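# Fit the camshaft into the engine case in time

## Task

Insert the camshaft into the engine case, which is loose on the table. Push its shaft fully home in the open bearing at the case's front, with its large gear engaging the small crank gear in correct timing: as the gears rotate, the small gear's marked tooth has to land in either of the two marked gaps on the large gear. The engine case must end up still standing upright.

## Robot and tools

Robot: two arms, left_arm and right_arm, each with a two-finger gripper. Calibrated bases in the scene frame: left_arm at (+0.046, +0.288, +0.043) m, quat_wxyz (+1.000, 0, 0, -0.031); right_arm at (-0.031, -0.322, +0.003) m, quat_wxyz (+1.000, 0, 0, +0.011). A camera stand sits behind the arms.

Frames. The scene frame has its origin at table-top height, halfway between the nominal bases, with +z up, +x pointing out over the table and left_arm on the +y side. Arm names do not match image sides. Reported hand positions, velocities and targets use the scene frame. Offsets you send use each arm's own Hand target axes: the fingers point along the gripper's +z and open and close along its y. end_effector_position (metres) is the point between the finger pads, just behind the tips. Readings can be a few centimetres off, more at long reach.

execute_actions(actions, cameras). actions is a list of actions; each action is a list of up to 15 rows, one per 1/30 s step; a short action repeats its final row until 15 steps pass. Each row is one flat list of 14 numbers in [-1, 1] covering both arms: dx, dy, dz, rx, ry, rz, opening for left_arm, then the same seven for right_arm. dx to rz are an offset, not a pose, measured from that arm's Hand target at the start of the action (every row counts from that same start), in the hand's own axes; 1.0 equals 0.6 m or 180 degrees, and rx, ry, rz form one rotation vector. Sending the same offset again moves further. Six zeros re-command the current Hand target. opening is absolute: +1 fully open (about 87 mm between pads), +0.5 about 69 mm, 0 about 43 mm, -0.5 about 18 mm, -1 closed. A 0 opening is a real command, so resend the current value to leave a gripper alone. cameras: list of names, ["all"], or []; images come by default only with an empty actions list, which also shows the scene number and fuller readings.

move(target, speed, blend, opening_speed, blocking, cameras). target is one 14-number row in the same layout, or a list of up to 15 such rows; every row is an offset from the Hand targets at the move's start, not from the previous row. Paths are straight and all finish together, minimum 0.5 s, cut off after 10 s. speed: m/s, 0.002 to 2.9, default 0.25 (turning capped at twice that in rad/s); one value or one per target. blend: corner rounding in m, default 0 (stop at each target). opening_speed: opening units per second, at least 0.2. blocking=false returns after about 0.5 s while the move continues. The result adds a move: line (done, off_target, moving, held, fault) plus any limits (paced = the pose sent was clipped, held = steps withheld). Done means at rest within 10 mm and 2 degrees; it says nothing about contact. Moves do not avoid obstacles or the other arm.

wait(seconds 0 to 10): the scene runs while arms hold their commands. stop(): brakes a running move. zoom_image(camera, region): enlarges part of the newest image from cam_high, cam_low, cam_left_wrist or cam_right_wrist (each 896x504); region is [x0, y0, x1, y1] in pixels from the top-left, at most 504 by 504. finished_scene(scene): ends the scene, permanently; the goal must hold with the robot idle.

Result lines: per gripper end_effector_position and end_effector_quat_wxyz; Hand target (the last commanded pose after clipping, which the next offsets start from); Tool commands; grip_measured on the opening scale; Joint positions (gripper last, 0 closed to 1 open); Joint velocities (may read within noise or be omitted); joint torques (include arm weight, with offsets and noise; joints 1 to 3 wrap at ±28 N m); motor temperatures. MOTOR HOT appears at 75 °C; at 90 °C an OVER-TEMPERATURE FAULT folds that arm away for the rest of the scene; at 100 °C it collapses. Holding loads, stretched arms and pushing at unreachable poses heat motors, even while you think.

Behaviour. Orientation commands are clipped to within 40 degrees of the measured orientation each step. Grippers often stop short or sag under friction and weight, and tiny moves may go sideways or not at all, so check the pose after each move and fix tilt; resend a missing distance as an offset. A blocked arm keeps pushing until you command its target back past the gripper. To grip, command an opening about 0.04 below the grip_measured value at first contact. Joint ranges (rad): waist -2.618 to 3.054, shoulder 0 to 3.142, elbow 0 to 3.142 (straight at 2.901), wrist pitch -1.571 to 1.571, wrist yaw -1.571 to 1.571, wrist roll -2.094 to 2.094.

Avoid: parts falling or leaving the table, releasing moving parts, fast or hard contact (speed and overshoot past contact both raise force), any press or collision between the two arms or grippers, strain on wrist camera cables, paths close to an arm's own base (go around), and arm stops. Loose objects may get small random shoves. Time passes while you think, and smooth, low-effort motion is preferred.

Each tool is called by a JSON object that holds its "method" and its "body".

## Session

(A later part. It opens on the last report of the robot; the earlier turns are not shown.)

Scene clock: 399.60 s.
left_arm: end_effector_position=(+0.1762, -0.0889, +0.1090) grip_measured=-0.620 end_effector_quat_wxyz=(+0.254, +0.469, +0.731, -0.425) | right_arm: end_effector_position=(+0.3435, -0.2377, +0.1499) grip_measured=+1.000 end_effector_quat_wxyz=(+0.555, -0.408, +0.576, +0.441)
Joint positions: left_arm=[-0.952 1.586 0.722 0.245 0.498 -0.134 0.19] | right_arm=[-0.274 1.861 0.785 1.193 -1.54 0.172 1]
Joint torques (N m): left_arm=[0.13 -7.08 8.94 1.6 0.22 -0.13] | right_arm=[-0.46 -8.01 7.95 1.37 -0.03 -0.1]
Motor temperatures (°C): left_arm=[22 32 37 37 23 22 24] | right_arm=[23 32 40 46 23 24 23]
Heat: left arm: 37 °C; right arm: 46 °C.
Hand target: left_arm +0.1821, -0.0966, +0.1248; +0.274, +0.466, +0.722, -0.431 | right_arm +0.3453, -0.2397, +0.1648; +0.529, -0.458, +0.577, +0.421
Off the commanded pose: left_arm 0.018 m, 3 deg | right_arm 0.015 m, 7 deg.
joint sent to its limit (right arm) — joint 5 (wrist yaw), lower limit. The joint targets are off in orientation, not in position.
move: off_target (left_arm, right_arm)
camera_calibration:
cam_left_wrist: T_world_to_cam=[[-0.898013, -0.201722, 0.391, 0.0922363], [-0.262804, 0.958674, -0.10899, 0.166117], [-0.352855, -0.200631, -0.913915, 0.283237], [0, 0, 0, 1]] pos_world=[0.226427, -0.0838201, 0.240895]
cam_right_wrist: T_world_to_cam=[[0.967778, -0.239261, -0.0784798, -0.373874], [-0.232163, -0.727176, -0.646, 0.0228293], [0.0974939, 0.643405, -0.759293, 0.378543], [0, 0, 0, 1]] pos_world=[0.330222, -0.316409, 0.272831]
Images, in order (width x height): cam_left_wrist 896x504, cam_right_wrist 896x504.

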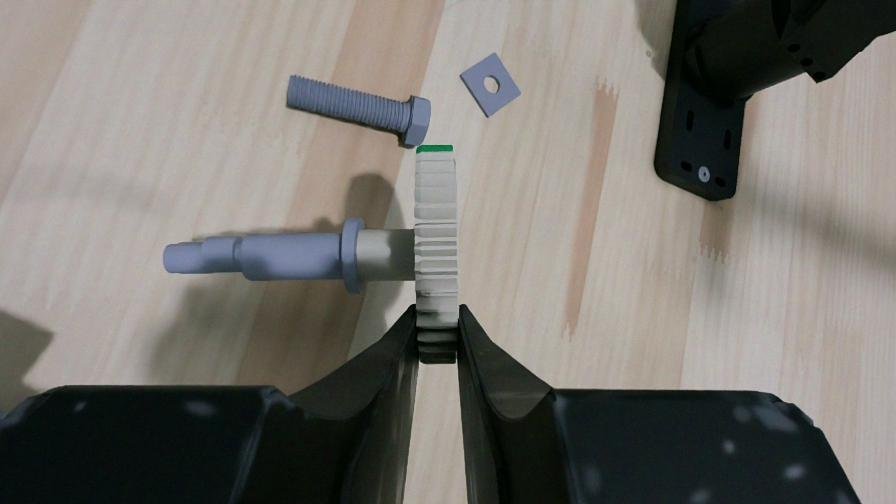

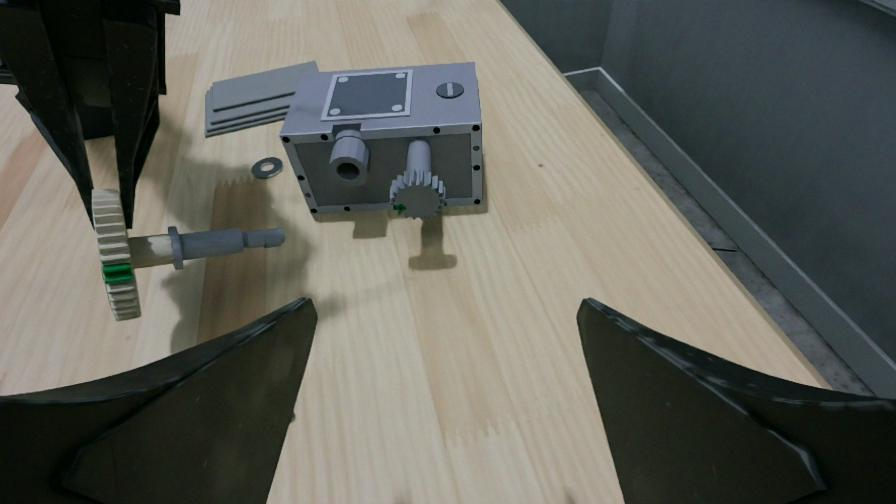

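{"method": "move", "body": {"target": [[0,0,0,0,0,0,-0.75,-0.0275,-0.067,-0.072,0,0,0,1],[-0.1387,0.1005,0.0953,-0.3246,0.0842,-0.1868,-0.75,-0.0275,-0.067,-0.072,0,0,0,1]], "speed": 0.2, "cameras": ["cam_high","cam_low","cam_left_wrist","cam_right_wrist"]}}

Scene clock: 436.20 s.
left_arm: end_effector_position=(+0.2697, -0.1705, +0.1400) grip_measured=-0.622 end_effector_quat_wxyz=(+0.231, +0.111, +0.966, -0.033) | right_arm: end_effector_position=(+0.3724, -0.2873, +0.1726) grip_measured=+1.000 end_effector_quat_wxyz=(+0.580, -0.381, +0.595, +0.406)
Joint positions: left_arm=[-1.121 2.394 2.351 -1.232 -0.372 -0.899 0.189] | right_arm=[-0.384 1.861 0.918 1.044 -1.543 0.142 1]
Joint torques (N m): left_arm=[-0.36 -10.48 9.36 0.6 -0.45 -0.17] | right_arm=[-0.29 -7.19 8.98 1.39 0 -0.1]
Motor temperatures (°C): left_arm=[22 37 39 35 23 22 24] | right_arm=[23 34 41 41 23 24 23]
Heat: left arm: 39 °C; right arm: 41 °C.
Hand target: left_arm +0.2711, -0.1716, +0.1417; +0.241, +0.107, +0.964, -0.026 | right_arm +0.3750, -0.2893, +0.1849; +0.529, -0.458, +0.577, +0.421
Off the commanded pose: left_arm 0.002 m, 1 deg | right_arm 0.013 m, 11 deg.
joint sent to its limit (right arm) — joint 5 (wrist yaw), lower limit. The joint targets are off in orientation, not in position.
move: off_target (right_arm)
camera_calibration:
cam_left_wrist: T_world_to_cam=[[-0.221714, -0.974963, 0.0170172, -0.114272], [-0.898629, 0.211068, 0.384598, 0.247223], [-0.378561, 0.0699787, -0.922927, 0.38251], [0, 0, 0, 1]] pos_world=[0.34163, -0.190359, 0.259892]
cam_right_wrist: T_world_to_cam=[[0.938016, -0.340539, -0.0644936, -0.432249], [-0.299446, -0.702566, -0.645549, 0.0402122], [0.174524, 0.624847, -0.760991, 0.391147], [0, 0, 0, 1]] pos_world=[0.349233, -0.363353, 0.295741]

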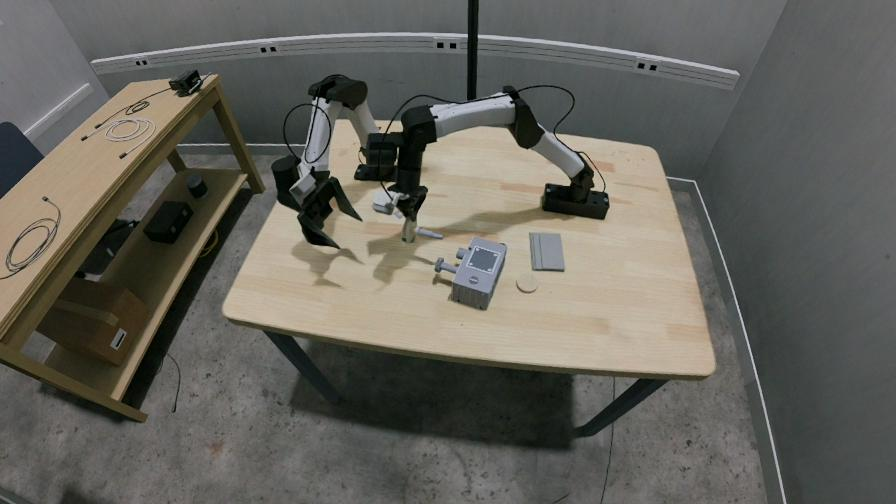

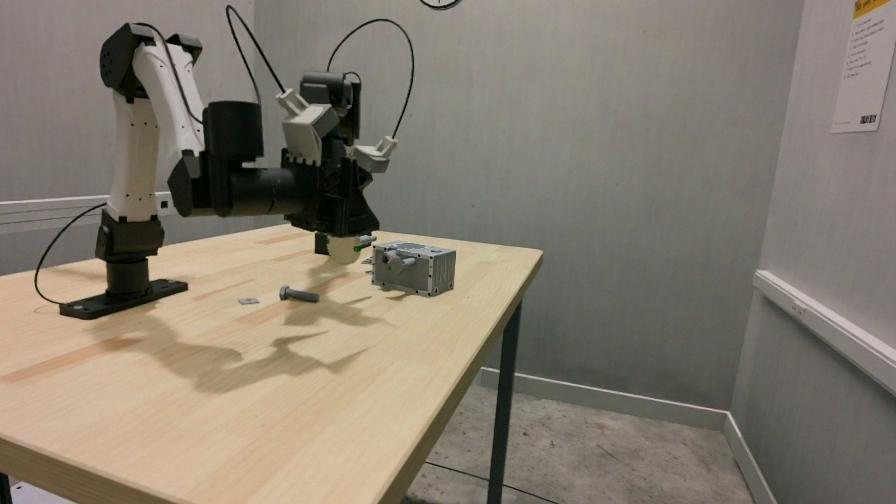

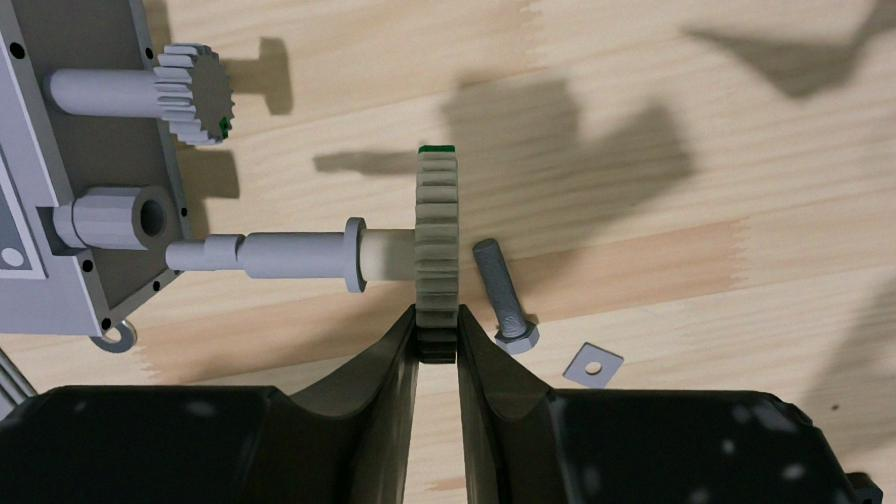

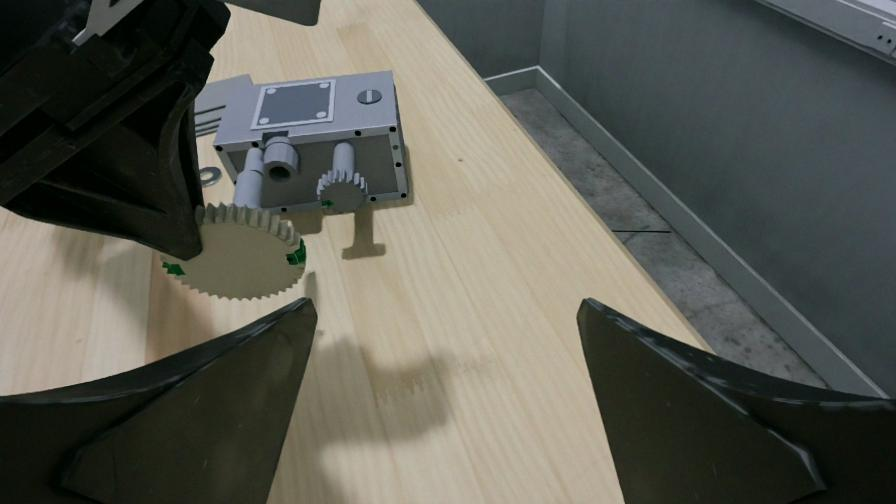

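{"method": "zoom_image", "body": {"camera": "cam_right_wrist", "region": [150, 120, 420, 320]}}

{"method": "zoom_image", "body": {"camera": "cam_right_wrist", "region": [155, 195, 315, 305]}}

{"method": "zoom_image", "body": {"camera": "cam_right_wrist", "region": [300, 150, 380, 220]}}

{"method": "zoom_image", "body": {"camera": "cam_left_wrist", "region": [0, 0, 504, 370]}}

Scaled by 1.867 from the camera's 896x504 image, which has a finer 1280x720 frame.

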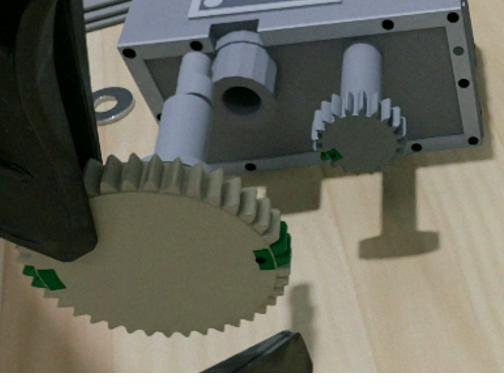

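Scaled by 3.150 from the camera's 896x504 image, which has a finer 1280x720 frame.

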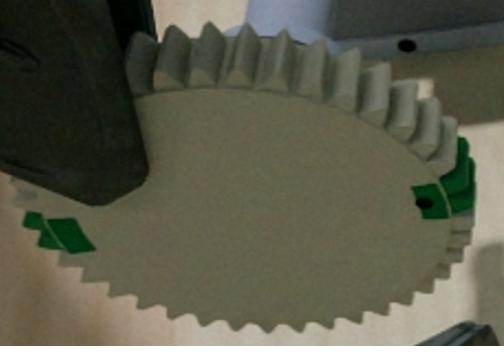

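Scaled by 6.300 from the camera's 896x504 image, which has a finer 1280x720 frame.

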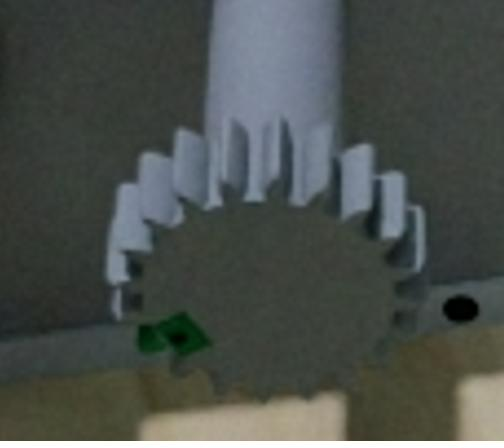

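Scaled by 1.000.

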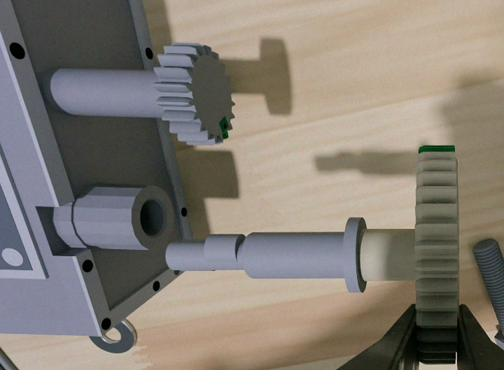

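{"method": "zoom_image", "body": {"camera": "cam_low", "region": [320, 215, 470, 305]}}

{"method": "zoom_image", "body": {"camera": "cam_high", "region": [385, 200, 515, 310]}}

Scaled by 3.360 from the camera's 896x504 image, which has a finer 1280x720 frame.

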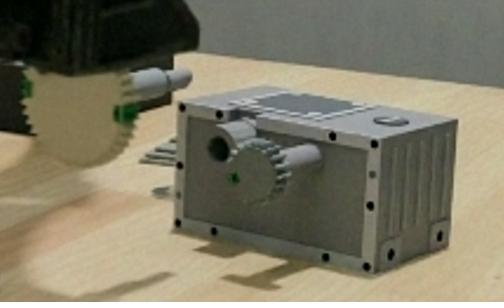

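Scaled by 3.877 from the camera's 896x504 image, which has a finer 1280x720 frame.

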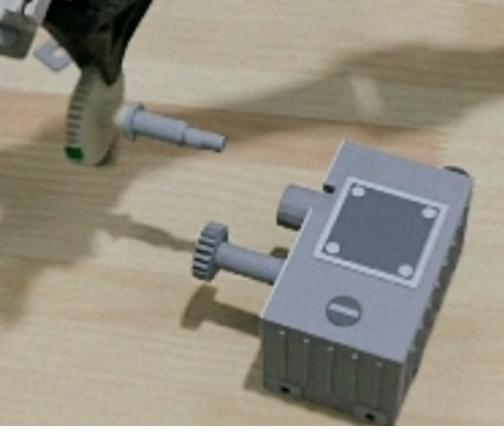

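{"method": "move", "body": {"target": [0.0277,-0.001,0.0645,-0.004,0.039,0,-0.75,0,0,0,0,0,0,1], "speed": 0.1, "cameras": ["cam_low","cam_left_wrist","cam_right_wrist"]}}

{"method": "zoom_image", "body": {"camera": "cam_right_wrist", "region": [150, 120, 420, 320]}}

{"method": "zoom_image", "body": {"camera": "cam_low", "region": [320, 215, 470, 305]}}

{"method": "zoom_image", "body": {"camera": "cam_left_wrist", "region": [80, 20, 480, 370]}}

Scene clock: 580.63 s.
left_arm: end_effector_position=(+0.2740, -0.1727, +0.0990) grip_measured=-0.622 end_effector_quat_wxyz=(+0.187, +0.109, +0.976, -0.013) | right_arm: end_effector_position=(+0.3723, -0.2873, +0.1701) grip_measured=+1.000 end_effector_quat_wxyz=(+0.578, -0.379, +0.596, +0.408)
Joint positions: left_arm=[-1.093 2.52 2.436 -1.267 -0.31 -0.899 0.189] | right_arm=[-0.384 1.861 0.918 1.012 -1.543 0.118 1]
Joint torques (N m): left_arm=[0.55 -11.14 9.11 0.39 0 -0.08] | right_arm=[-0.28 -7.64 9.14 1.42 -0.02 -0.11]
Motor temperatures (°C): left_arm=[22 59 42 29 23 22 25] | right_arm=[23 35 46 37 23 24 23]
Heat: left arm: 59 °C; right arm: 46 °C.
Hand target: left_arm +0.2743, -0.1730, +0.0997; +0.182, +0.107, +0.977, -0.014 | right_arm +0.3750, -0.2893, +0.1849; +0.529, -0.458, +0.577, +0.421
Off the commanded pose: left_arm 0.001 m, 1 deg | right_arm 0.015 m, 11 deg.
joint sent to its limit (right arm) — joint 5 (wrist yaw), lower limit. The joint targets are off in orientation, not in position.
move: off_target (right_arm)
camera_calibration:
cam_left_wrist: T_world_to_cam=[[-0.210067, -0.977634, -0.0101937, -0.115756], [-0.864511, 0.18087, 0.468942, 0.244332], [-0.45661, 0.107322, -0.88317, 0.370401], [0, 0, 0, 1]] pos_world=[0.35604, -0.197111, 0.211369]
cam_right_wrist: T_world_to_cam=[[0.937493, -0.340458, -0.0720749, -0.430822], [-0.304211, -0.70117, -0.644839, 0.0405912], [0.169004, 0.626458, -0.760913, 0.391784], [0, 0, 0, 1]] pos_world=[0.350028, -0.363651, 0.293236]
Images, in order (width x height): cam_low 896x504, cam_left_wrist 896x504, cam_right_wrist 896x504.

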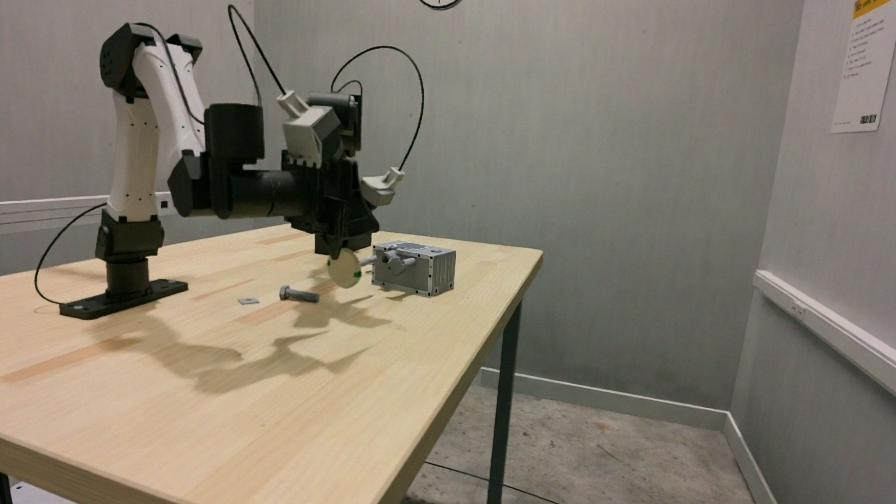

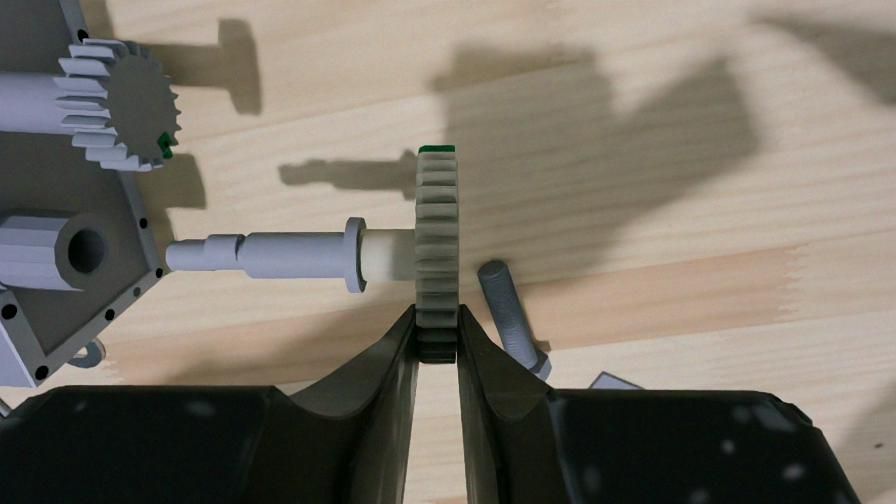

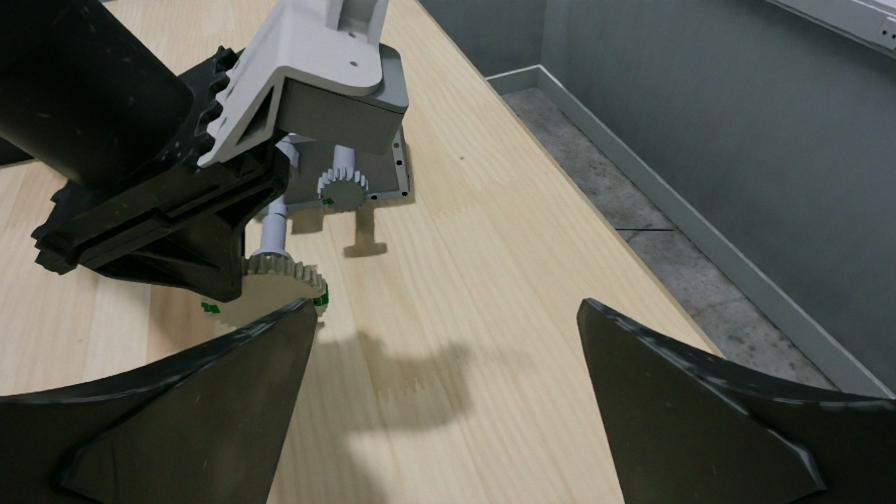

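Scaled by 1.867 from the camera's 896x504 image, which has a finer 1280x720 frame.

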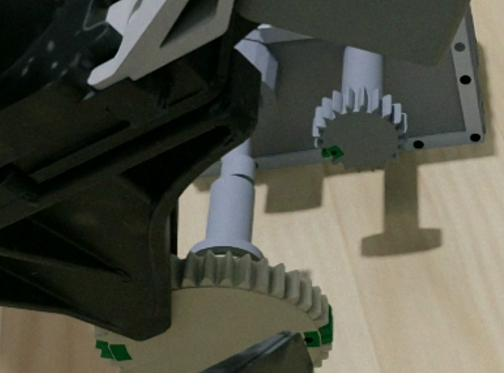

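Scaled by 3.360 from the camera's 896x504 image, which has a finer 1280x720 frame.

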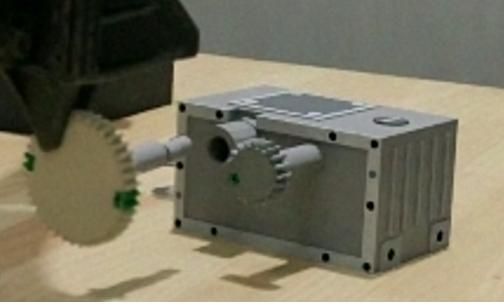

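Scaled by 1.260 from the camera's 896x504 image, which has a finer 1280x720 frame.

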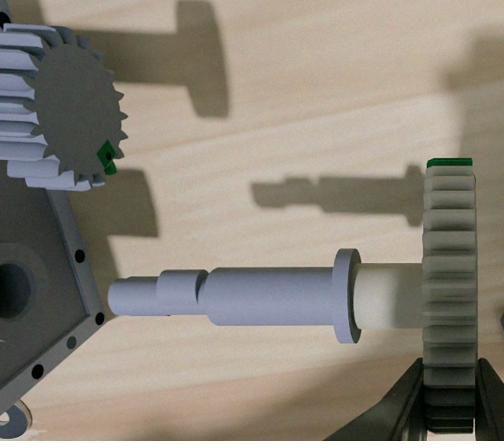

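{"method": "move", "body": {"target": [0.0047,0.0333,0.0125,0,0,0,-0.75,0,0,0,0,0,0,1], "speed": 0.1, "cameras": ["cam_low","cam_left_wrist","cam_right_wrist"]}}

{"method": "zoom_image", "body": {"camera": "cam_low", "region": [320, 215, 470, 305]}}

{"method": "zoom_image", "body": {"camera": "cam_low", "region": [360, 240, 420, 280]}}

{"method": "zoom_image", "body": {"camera": "cam_left_wrist", "region": [0, 20, 400, 370]}}

Scene clock: 616.73 s.
left_arm: end_effector_position=(+0.2769, -0.1515, +0.0773) grip_measured=-0.622 end_effector_quat_wxyz=(+0.176, +0.104, +0.979, +0.003) | right_arm: end_effector_position=(+0.3721, -0.2873, +0.1679) grip_measured=+1.000 end_effector_quat_wxyz=(+0.577, -0.377, +0.598, +0.410)
Joint positions: left_arm=[-1.069 2.45 2.224 -1.161 -0.304 -0.89 0.189] | right_arm=[-0.384 1.861 0.918 0.985 -1.543 0.097 1]
Joint torques (N m): left_arm=[0.47 -14.48 6.04 0.58 0 0.09] | right_arm=[-0.28 -8.02 9.31 1.42 -0.03 -0.11]
Motor temperatures (°C): left_arm=[22 63 41 28 23 22 25] | right_arm=[23 36 46 37 23 24 23]
Heat: left arm: 63 °C; right arm: 46 °C.
Hand target: left_arm +0.2788, -0.1533, +0.0920; +0.182, +0.107, +0.977, -0.013 | right_arm +0.3750, -0.2893, +0.1849; +0.529, -0.458, +0.577, +0.421
Off the commanded pose: left_arm 0.015 m, 2 deg | right_arm 0.017 m, 11 deg.
joint sent to its limit (right arm) — joint 5 (wrist yaw), lower limit. The joint targets are off in orientation, not in position.
move: off_target (left_arm, right_arm)
camera_calibration:
cam_left_wrist: T_world_to_cam=[[-0.195472, -0.979939, -0.0388664, -0.0966947], [-0.857694, 0.151601, 0.491302, 0.245246], [-0.475554, 0.129371, -0.870122, 0.357781], [0, 0, 0, 1]] pos_world=[0.361589, -0.178221, 0.187065]
cam_right_wrist: T_world_to_cam=[[0.937026, -0.340387, -0.0782217, -0.42962], [-0.308098, -0.700115, -0.644139, 0.0408195], [0.164492, 0.627675, -0.760898, 0.392227], [0, 0, 0, 1]] pos_world=[0.350623, -0.36385, 0.291133]
Images, in order (width x height): cam_low 896x504, cam_left_wrist 896x504, cam_right_wrist 896x504.

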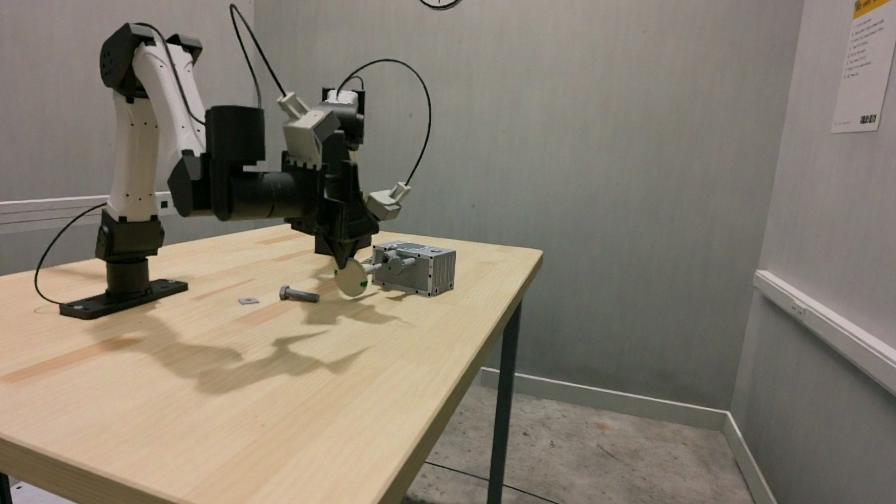

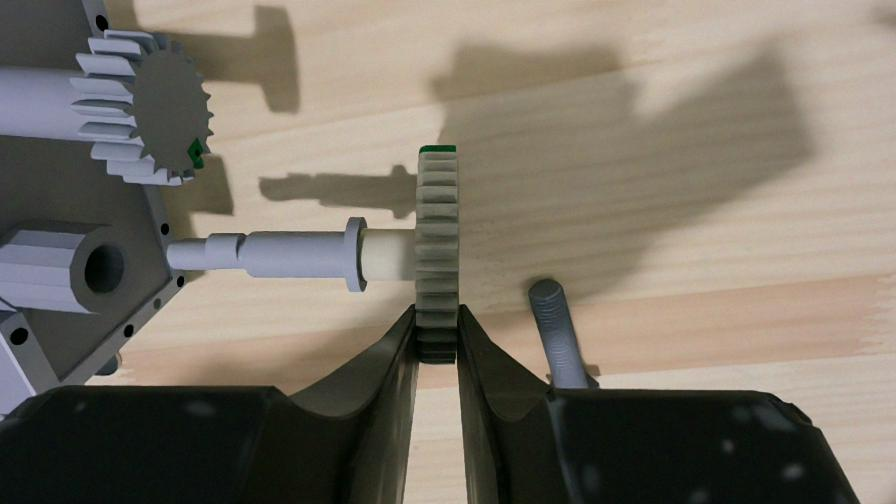

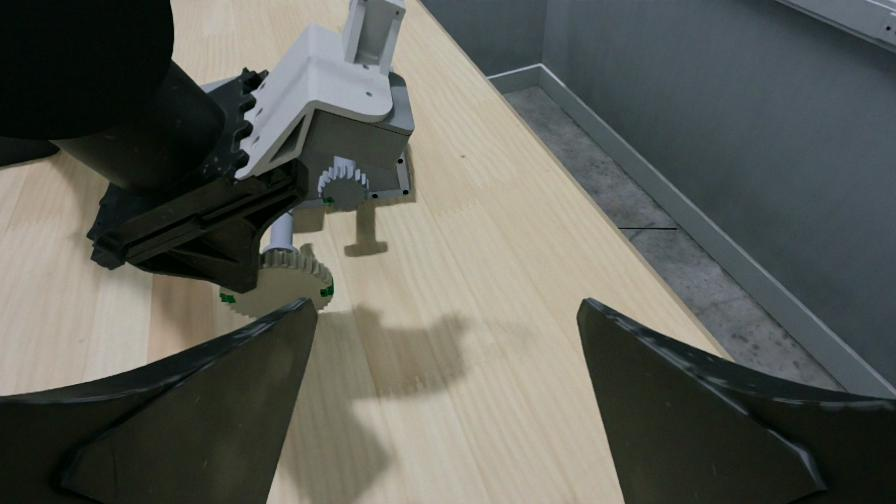

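Scaled by 3.360 from the camera's 896x504 image, which has a finer 1280x720 frame.

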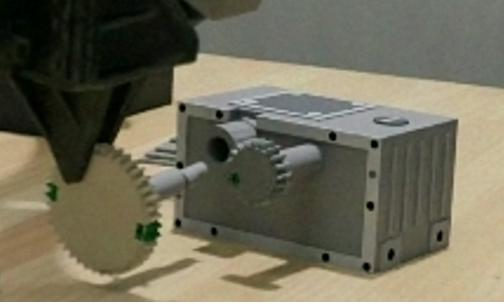

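Scaled by 8.400 from the camera's 896x504 image, which has a finer 1280x720 frame.

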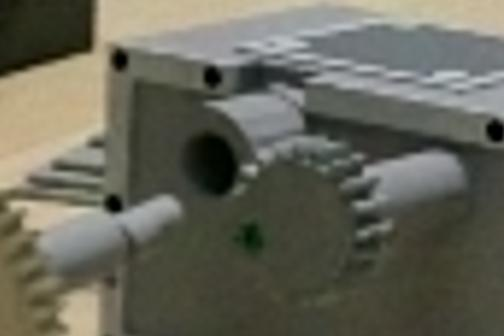

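Scaled by 1.260 from the camera's 896x504 image, which has a finer 1280x720 frame.

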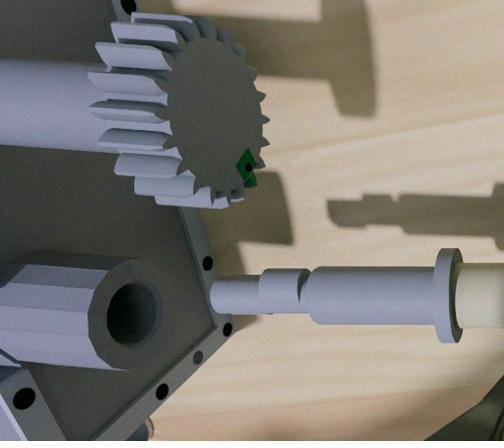

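{"method": "move", "body": {"target": [0,0,0,0,0,0,-0.75,0,0,0,0,0,0,1], "cameras": ["cam_low","cam_left_wrist"]}}

{"method": "zoom_image", "body": {"camera": "cam_low", "region": [360, 240, 420, 280]}}

Scene clock: 637.53 s.
left_arm: end_effector_position=(+0.2770, -0.1516, +0.0773) grip_measured=-0.622 end_effector_quat_wxyz=(+0.176, +0.104, +0.979, +0.003) | right_arm: end_effector_position=(+0.3720, -0.2873, +0.1666) grip_measured=+1.000 end_effector_quat_wxyz=(+0.576, -0.376, +0.599, +0.411)
Joint positions: left_arm=[-1.069 2.45 2.224 -1.161 -0.304 -0.89 0.189] | right_arm=[-0.384 1.861 0.918 0.968 -1.543 0.084 1]
Joint torques (N m): left_arm=[0.64 -14.63 5.93 0.64 -0.01 0.03] | right_arm=[-0.28 -8.23 9.43 1.42 -0.04 -0.1]
Motor temperatures (°C): left_arm=[22 76 39 28 23 22 25] | right_arm=[23 37 47 36 23 24 23]
Heat: left arm: 76 °C; right arm: 47 °C. Fold the left arm in close to its base, or ease its load, before you think long.
Hand target: left_arm +0.2788, -0.1533, +0.0920; +0.182, +0.107, +0.977, -0.014 | right_arm +0.3750, -0.2893, +0.1849; +0.529, -0.458, +0.577, +0.421
Off the commanded pose: left_arm 0.015 m, 2 deg | right_arm 0.019 m, 11 deg.
MOTOR HOT: joint 2 (shoulder) of the left arm reports 76 °C; the controller's stop level is 90 °C. To cool a motor, set the load down, stop pushing, or move to a pose that needs little force.
joint sent to its limit (right arm) — joint 5 (wrist yaw), lower limit. The joint targets are off in orientation, not in position.
move: off_target (left_arm, right_arm)
camera_calibration:
cam_left_wrist: T_world_to_cam=[[-0.195496, -0.979946, -0.0385587, -0.0968438], [-0.857787, 0.151803, 0.491078, 0.245373], [-0.475376, 0.129079, -0.870262, 0.357705], [0, 0, 0, 1]] pos_world=[0.36159, -0.178322, 0.187066]
Images, in order (width x height): cam_low 896x504, cam_left_wrist 896x504.

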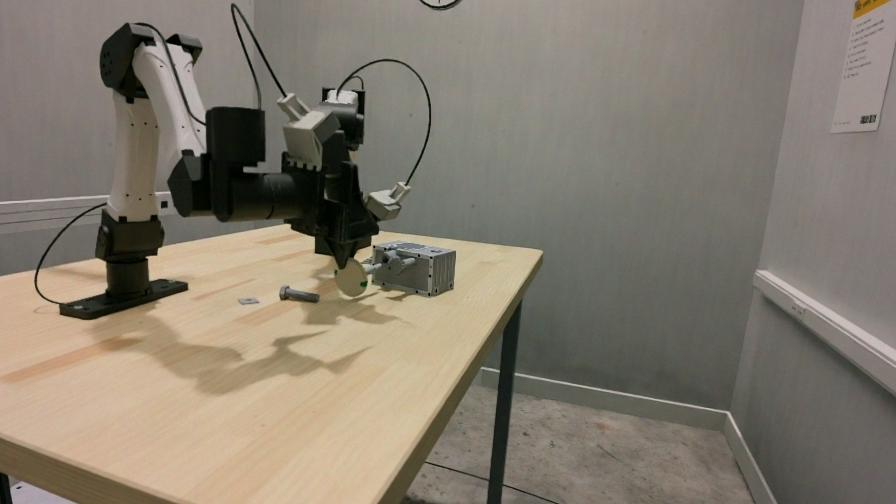

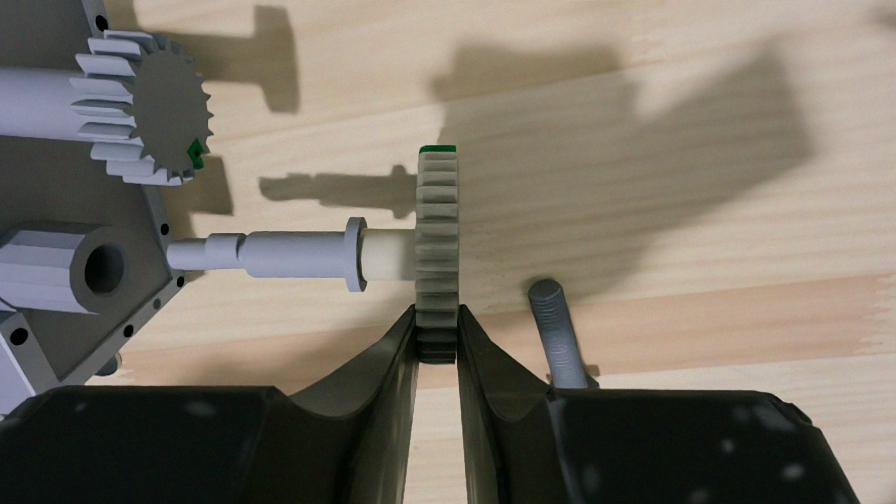

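Scaled by 8.400 from the camera's 896x504 image, which has a finer 1280x720 frame.

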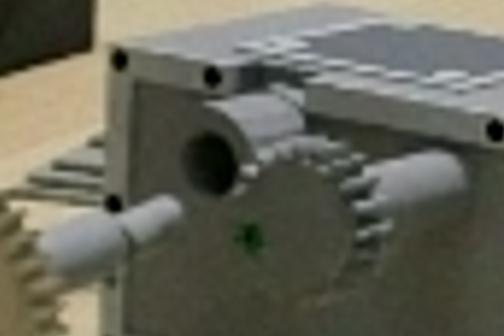

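{"method": "move", "body": {"target": [[-0.061,-0.0325,-0.138,0,0,0,-0.75,0,0,0,0,0,0,1],[0.153,0.142,-0.164,0,0,0,-0.75,0,0,0,0,0,0,1]], "speed": 0.2, "blend": 0.02, "cameras": ["cam_high"]}}

Scene clock: 663.60 s.
left_arm: end_effector_position=(+0.1770, -0.0449, +0.1451) grip_measured=-0.622 end_effector_quat_wxyz=(+0.168, +0.113, +0.979, -0.004) | right_arm: end_effector_position=(+0.3724, -0.2875, +0.1651) grip_measured=+1.000 end_effector_quat_wxyz=(+0.575, -0.375, +0.600, +0.412)
Joint positions: left_arm=[-1.187 1.834 1.537 -1.119 -0.301 -0.996 0.189] | right_arm=[-0.384 1.856 0.924 0.904 -1.543 0.035 1]
Joint torques (N m): left_arm=[-0.17 -9.72 5.83 0.56 -0.33 -0.21] | right_arm=[-0.27 -8.62 9.37 1.47 -0.07 -0.11]
Motor temperatures (°C): left_arm=[22 83 38 28 23 22 25] | right_arm=[23 38 47 36 23 24 23]
Heat: left arm: 83 °C; right arm: 47 °C. Fold the left arm in close to its base, or ease its load, before you think long.
Hand target: left_arm +0.1786, -0.0450, +0.1520; +0.182, +0.107, +0.977, -0.014 | right_arm +0.3750, -0.2893, +0.1849; +0.529, -0.458, +0.577, +0.421
Off the commanded pose: left_arm 0.007 m, 2 deg | right_arm 0.020 m, 11 deg.
MOTOR HOT: still on. Joint 2 (shoulder) of the left arm reports 83 °C.
joint sent to its limit (right arm) — joint 5 (wrist yaw), lower limit. The joint targets are off in orientation, not in position.
move: off_target (right_arm)
Images, in order (width x height): cam_high 896x504.

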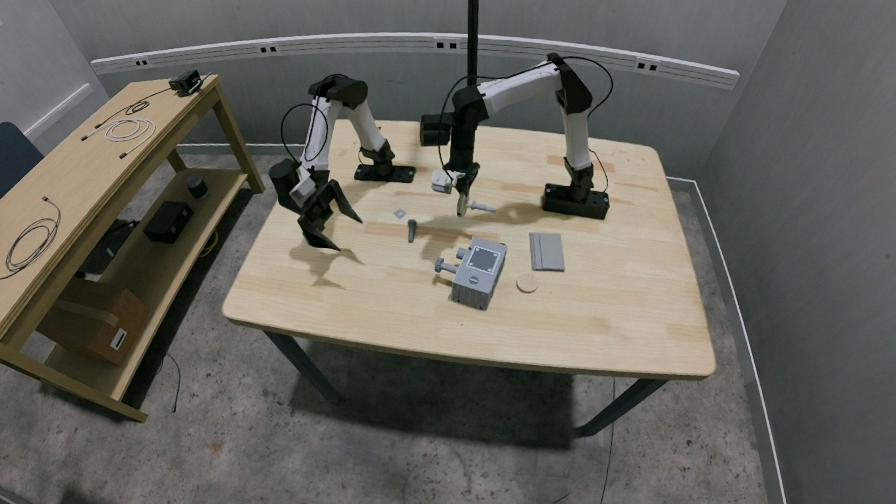

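{"method": "move", "body": {"target": [0.074,0.144,-0.134,0,0,0,-0.75,0,0,0,0,0,0,1], "speed": 0.3}}

Scene clock: 669.20 s.
left_arm: end_effector_position=(+0.1279, +0.0470, +0.2141) grip_measured=-0.622 end_effector_quat_wxyz=(+0.176, +0.108, +0.978, -0.028) | right_arm: end_effector_position=(+0.3729, -0.2877, +0.1656) grip_measured=+1.000 end_effector_quat_wxyz=(+0.575, -0.376, +0.600, +0.411)
Joint positions: left_arm=[-1.255 1.417 1.368 -1.338 -0.309 -1.069 0.189] | right_arm=[-0.384 1.85 0.931 0.862 -1.543 0.003 1]
Joint torques (N m): left_arm=[-0.49 -4.66 5.93 0.32 -0.35 -0.24] | right_arm=[-0.25 -8.61 9.2 1.46 -0.09 -0.11]
Motor temperatures (°C): left_arm=[22 78 38 28 23 22 25] | right_arm=[23 38 47 36 23 24 23]
Heat: left arm: 78 °C; right arm: 47 °C. Fold the left arm in close to its base, or ease its load, before you think long.
Hand target: left_arm +0.1283, +0.0538, +0.2122; +0.182, +0.107, +0.977, -0.014 | right_arm +0.3751, -0.2893, +0.1850; +0.529, -0.458, +0.577, +0.421
Off the commanded pose: left_arm 0.007 m, 2 deg | right_arm 0.019 m, 11 deg.
MOTOR HOT: still on. Joint 2 (shoulder) of the left arm reports 78 °C.
joint sent to its limit (right arm) — joint 5 (wrist yaw), lower limit. The joint targets are off in orientation, not in position.
move: off_target (right_arm)

{"method": "wait", "body": {"seconds": 10}}

Scene clock: 729.63 s.
left_arm: end_effector_position=(+0.1279, +0.0470, +0.2141) grip_measured=-0.622 end_effector_quat_wxyz=(+0.176, +0.108, +0.978, -0.028) | right_arm: end_effector_position=(+0.3729, -0.2877, +0.1656) grip_measured=+1.000 end_effector_quat_wxyz=(+0.575, -0.376, +0.600, +0.411)
Joint positions: left_arm=[-1.255 1.417 1.368 -1.338 -0.309 -1.069 0.189] | right_arm=[-0.384 1.85 0.931 0.861 -1.543 0.003 1]
Joint torques (N m): left_arm=[-0.43 -4.67 5.82 0.36 -0.41 -0.24] | right_arm=[-0.25 -8.61 9.2 1.47 -0.09 -0.11]
Motor temperatures (°C): left_arm=[22 51 38 27 23 22 25] | right_arm=[23 41 46 36 23 24 23]
Heat: left arm: 51 °C; right arm: 46 °C.
Hand target: left_arm +0.1283, +0.0538, +0.2122; +0.182, +0.107, +0.977, -0.014 | right_arm +0.3751, -0.2893, +0.1850; +0.529, -0.458, +0.577, +0.421
Tool commands: left_gripper/opening=-0.75 right_gripper/opening=+1.0
Off the commanded pose: left_arm 0.007 m, 2 deg | right_arm 0.020 m, 11 deg.
MOTOR HOT: cleared for the motors of the left arm.
wait: 10.00 s; at rest from the start

{"method": "wait", "body": {"seconds": 10}}

{"method": "move", "body": {"target": [[-0.259,-0.2837,0.2072,0,0,0,-0.75,0,0,0,0,0,0,1],[-0.2212,-0.2849,0.3054,0,0,0,-0.75,0,0,0,0,0,0,1]], "speed": [0.25,0.1], "cameras": ["cam_low","cam_left_wrist"]}}

{"method": "zoom_image", "body": {"camera": "cam_low", "region": [330, 230, 430, 300]}}

Scene clock: 769.37 s.
left_arm: end_effector_position=(+0.1279, +0.0470, +0.2141) grip_measured=-0.622 end_effector_quat_wxyz=(+0.176, +0.108, +0.978, -0.028) | right_arm: end_effector_position=(+0.3729, -0.2877, +0.1656) grip_measured=+1.000 end_effector_quat_wxyz=(+0.575, -0.376, +0.600, +0.411)
Joint positions: left_arm=[-1.255 1.417 1.368 -1.338 -0.309 -1.069 0.189] | right_arm=[-0.384 1.85 0.931 0.861 -1.543 0.003 1]
Joint torques (N m): left_arm=[-0.49 -4.74 5.87 0.32 -0.36 -0.22] | right_arm=[-0.27 -8.61 9.2 1.47 -0.09 -0.11]
Heat: left arm: 48 °C; right arm: 46 °C.
Hand target: left_arm +0.1283, +0.0538, +0.2122; +0.182, +0.107, +0.977, -0.014 | right_arm +0.3751, -0.2893, +0.1850; +0.529, -0.458, +0.577, +0.421
Tool commands: left_gripper/opening=-0.75 right_gripper/opening=+1.0
Off the commanded pose: left_arm 0.007 m, 2 deg | right_arm 0.020 m, 11 deg.
wait: 10.00 s; at rest from the start

Scene clock: 773.00 s.
left_arm: end_effector_position=(+0.2752, -0.1502, +0.0713) grip_measured=-0.622 end_effector_quat_wxyz=(+0.175, +0.105, +0.979, +0.003) | right_arm: end_effector_position=(+0.3718, -0.2875, +0.1640) grip_measured=+1.000 end_effector_quat_wxyz=(+0.573, -0.375, +0.601, +0.412)
Joint positions: left_arm=[-1.07 2.441 2.184 -1.132 -0.303 -0.891 0.189] | right_arm=[-0.384 1.83 0.946 0.7 -1.543 -0.118 1]
Joint torques (N m): left_arm=[0.57 -14.56 5.98 0.65 0 0.05] | right_arm=[-0.24 -8.55 9.74 1.5 -0.15 -0.13]
Heat: left arm: 50 °C; right arm: 46 °C.
Hand target: left_arm +0.2773, -0.1522, +0.0866; +0.182, +0.107, +0.977, -0.013 | right_arm +0.3750, -0.2893, +0.1849; +0.529, -0.458, +0.577, +0.421
Off the commanded pose: left_arm 0.016 m, 2 deg | right_arm 0.021 m, 11 deg.
joint sent to its limit (right arm) — joint 5 (wrist yaw), lower limit. The joint targets are off in orientation, not in position.
move: off_target (left_arm, right_arm)
camera_calibration:
cam_left_wrist: T_world_to_cam=[[-0.19653, -0.979705, -0.0394294, -0.0956229], [-0.856621, 0.151996, 0.493049, 0.246197], [-0.477049, 0.130675, -0.869107, 0.352115], [0, 0, 0, 1]] pos_world=[0.360081, -0.177116, 0.180868]
Images, in order (width x height): cam_low 896x504, cam_left_wrist 896x504.

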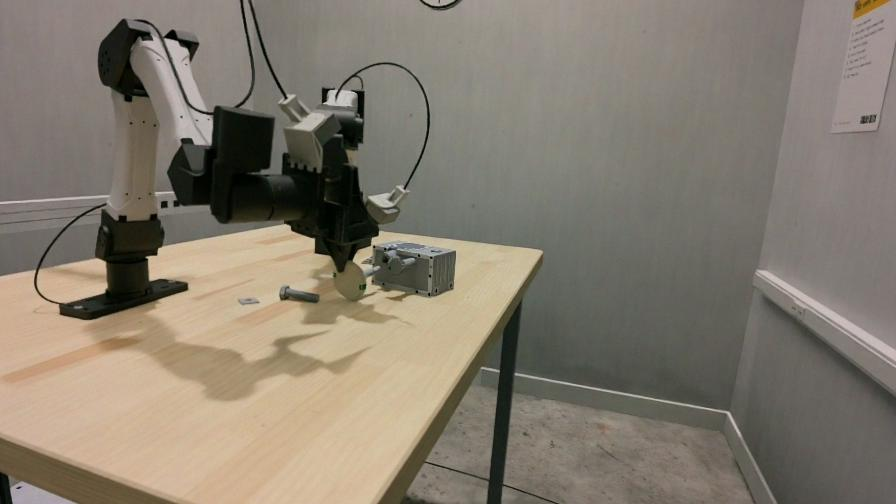

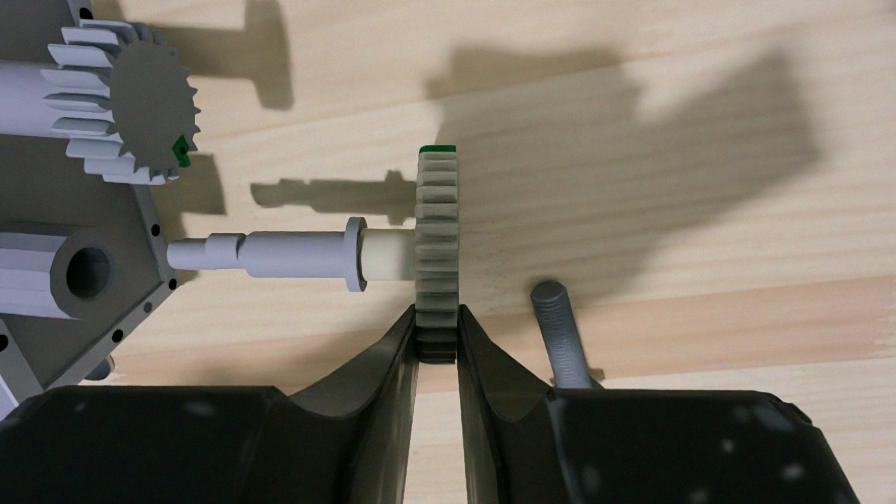

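Scaled by 5.040 from the camera's 896x504 image, which has a finer 1280x720 frame.

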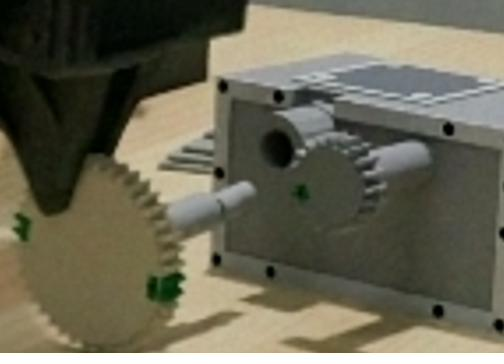

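{"method": "move", "body": {"target": [-0.0138,0.001,-0.0268,-0.014,0,0,-0.75,0,0,0,0,0,0,1], "speed": 0.1, "cameras": ["cam_low","cam_left_wrist"]}}

{"method": "zoom_image", "body": {"camera": "cam_low", "region": [330, 230, 430, 300]}}

Scene clock: 809.07 s.
left_arm: end_effector_position=(+0.2767, -0.1532, +0.1025) grip_measured=-0.622 end_effector_quat_wxyz=(+0.177, +0.104, +0.979, +0.000) | right_arm: end_effector_position=(+0.3729, -0.2879, +0.1646) grip_measured=+1.000 end_effector_quat_wxyz=(+0.573, -0.377, +0.601, +0.410)
Joint positions: left_arm=[-1.07 2.461 2.345 -1.265 -0.303 -0.891 0.189] | right_arm=[-0.384 1.824 0.963 0.618 -1.543 -0.182 1]
Joint torques (N m): left_arm=[0.1 -11 9.11 0.35 -0.35 -0.11] | right_arm=[-0.23 -8.7 9.43 1.48 -0.19 -0.1]
Motor temperatures (°C): left_arm=[22 69 36 26 23 22 25] | right_arm=[23 39 49 36 23 24 23]
Heat: left arm: 69 °C; right arm: 49 °C.
Hand target: left_arm +0.2793, -0.1523, +0.1046; +0.184, +0.103, +0.977, +0.008 | right_arm +0.3751, -0.2893, +0.1851; +0.529, -0.458, +0.577, +0.421
Off the commanded pose: left_arm 0.003 m, 1 deg | right_arm 0.020 m, 11 deg.
joint sent to its limit (right arm) — joint 5 (wrist yaw), lower limit. The joint targets are off in orientation, not in position.
move: off_target (right_arm)
camera_calibration:
cam_left_wrist: T_world_to_cam=[[-0.196454, -0.979936, -0.0336255, -0.0977332], [-0.858128, 0.155241, 0.489403, 0.233773], [-0.474364, 0.125, -0.871409, 0.379002], [0, 0, 0, 1]] pos_world=[0.361192, -0.179439, 0.21257]
Images, in order (width x height): cam_low 896x504, cam_left_wrist 896x504.

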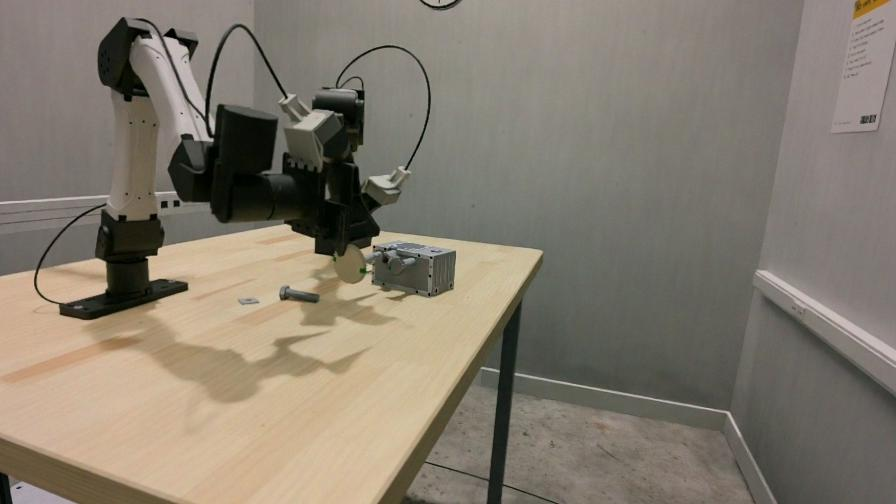

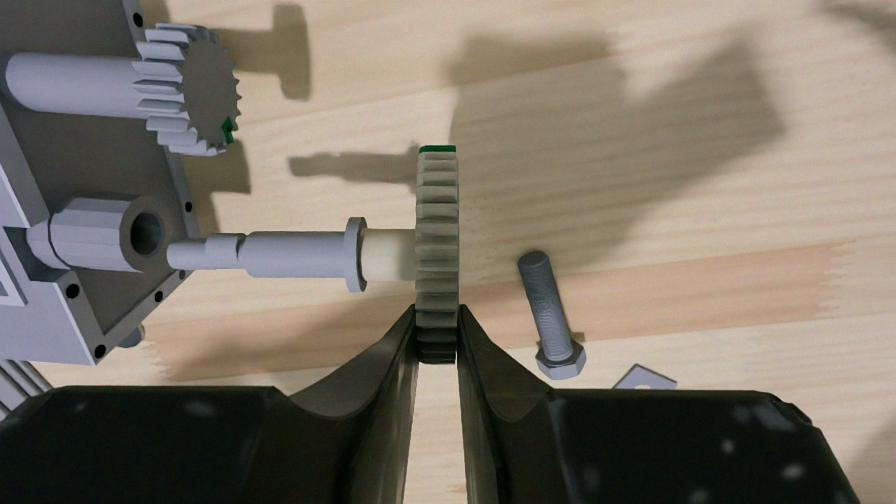

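Scaled by 5.040 from the camera's 896x504 image, which has a finer 1280x720 frame.

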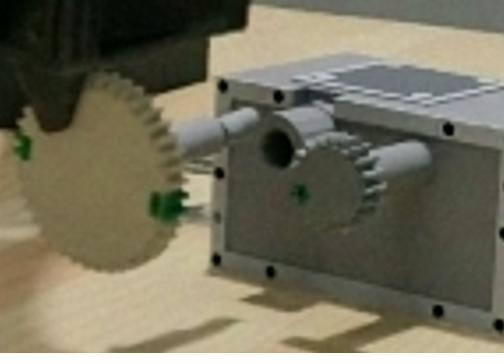

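{"method": "move", "body": {"target": [0.007,0,0.0187,0,0,0,-0.75,0,0,0,0,0,0,1], "speed": 0.1}}

Scene clock: 828.33 s.
left_arm: end_effector_position=(+0.2764, -0.1526, +0.0953) grip_measured=-0.622 end_effector_quat_wxyz=(+0.175, +0.105, +0.979, +0.003) | right_arm: end_effector_position=(+0.3728, -0.2879, +0.1642) grip_measured=+1.000 end_effector_quat_wxyz=(+0.572, -0.377, +0.601, +0.410)
Joint positions: left_arm=[-1.07 2.461 2.317 -1.243 -0.303 -0.891 0.189] | right_arm=[-0.384 1.82 0.973 0.558 -1.543 -0.227 1]
Joint torques (N m): left_arm=[0.03 -11.71 5.97 0.62 -0.34 -0.15] | right_arm=[-0.23 -8.73 9.54 1.52 -0.21 -0.11]
Motor temperatures (°C): left_arm=[22 71 39 26 23 22 26] | right_arm=[23 40 49 35 23 24 23]
Heat: left arm: 71 °C; right arm: 49 °C.
Hand target: left_arm +0.2795, -0.1517, +0.0926; +0.184, +0.103, +0.977, +0.008 | right_arm +0.3750, -0.2893, +0.1850; +0.529, -0.458, +0.577, +0.421
Off the commanded pose: left_arm 0.004 m, 1 deg | right_arm 0.021 m, 11 deg.
joint sent to its limit (right arm) — joint 5 (wrist yaw), lower limit. The joint targets are off in orientation, not in position.
move: off_target (right_arm)


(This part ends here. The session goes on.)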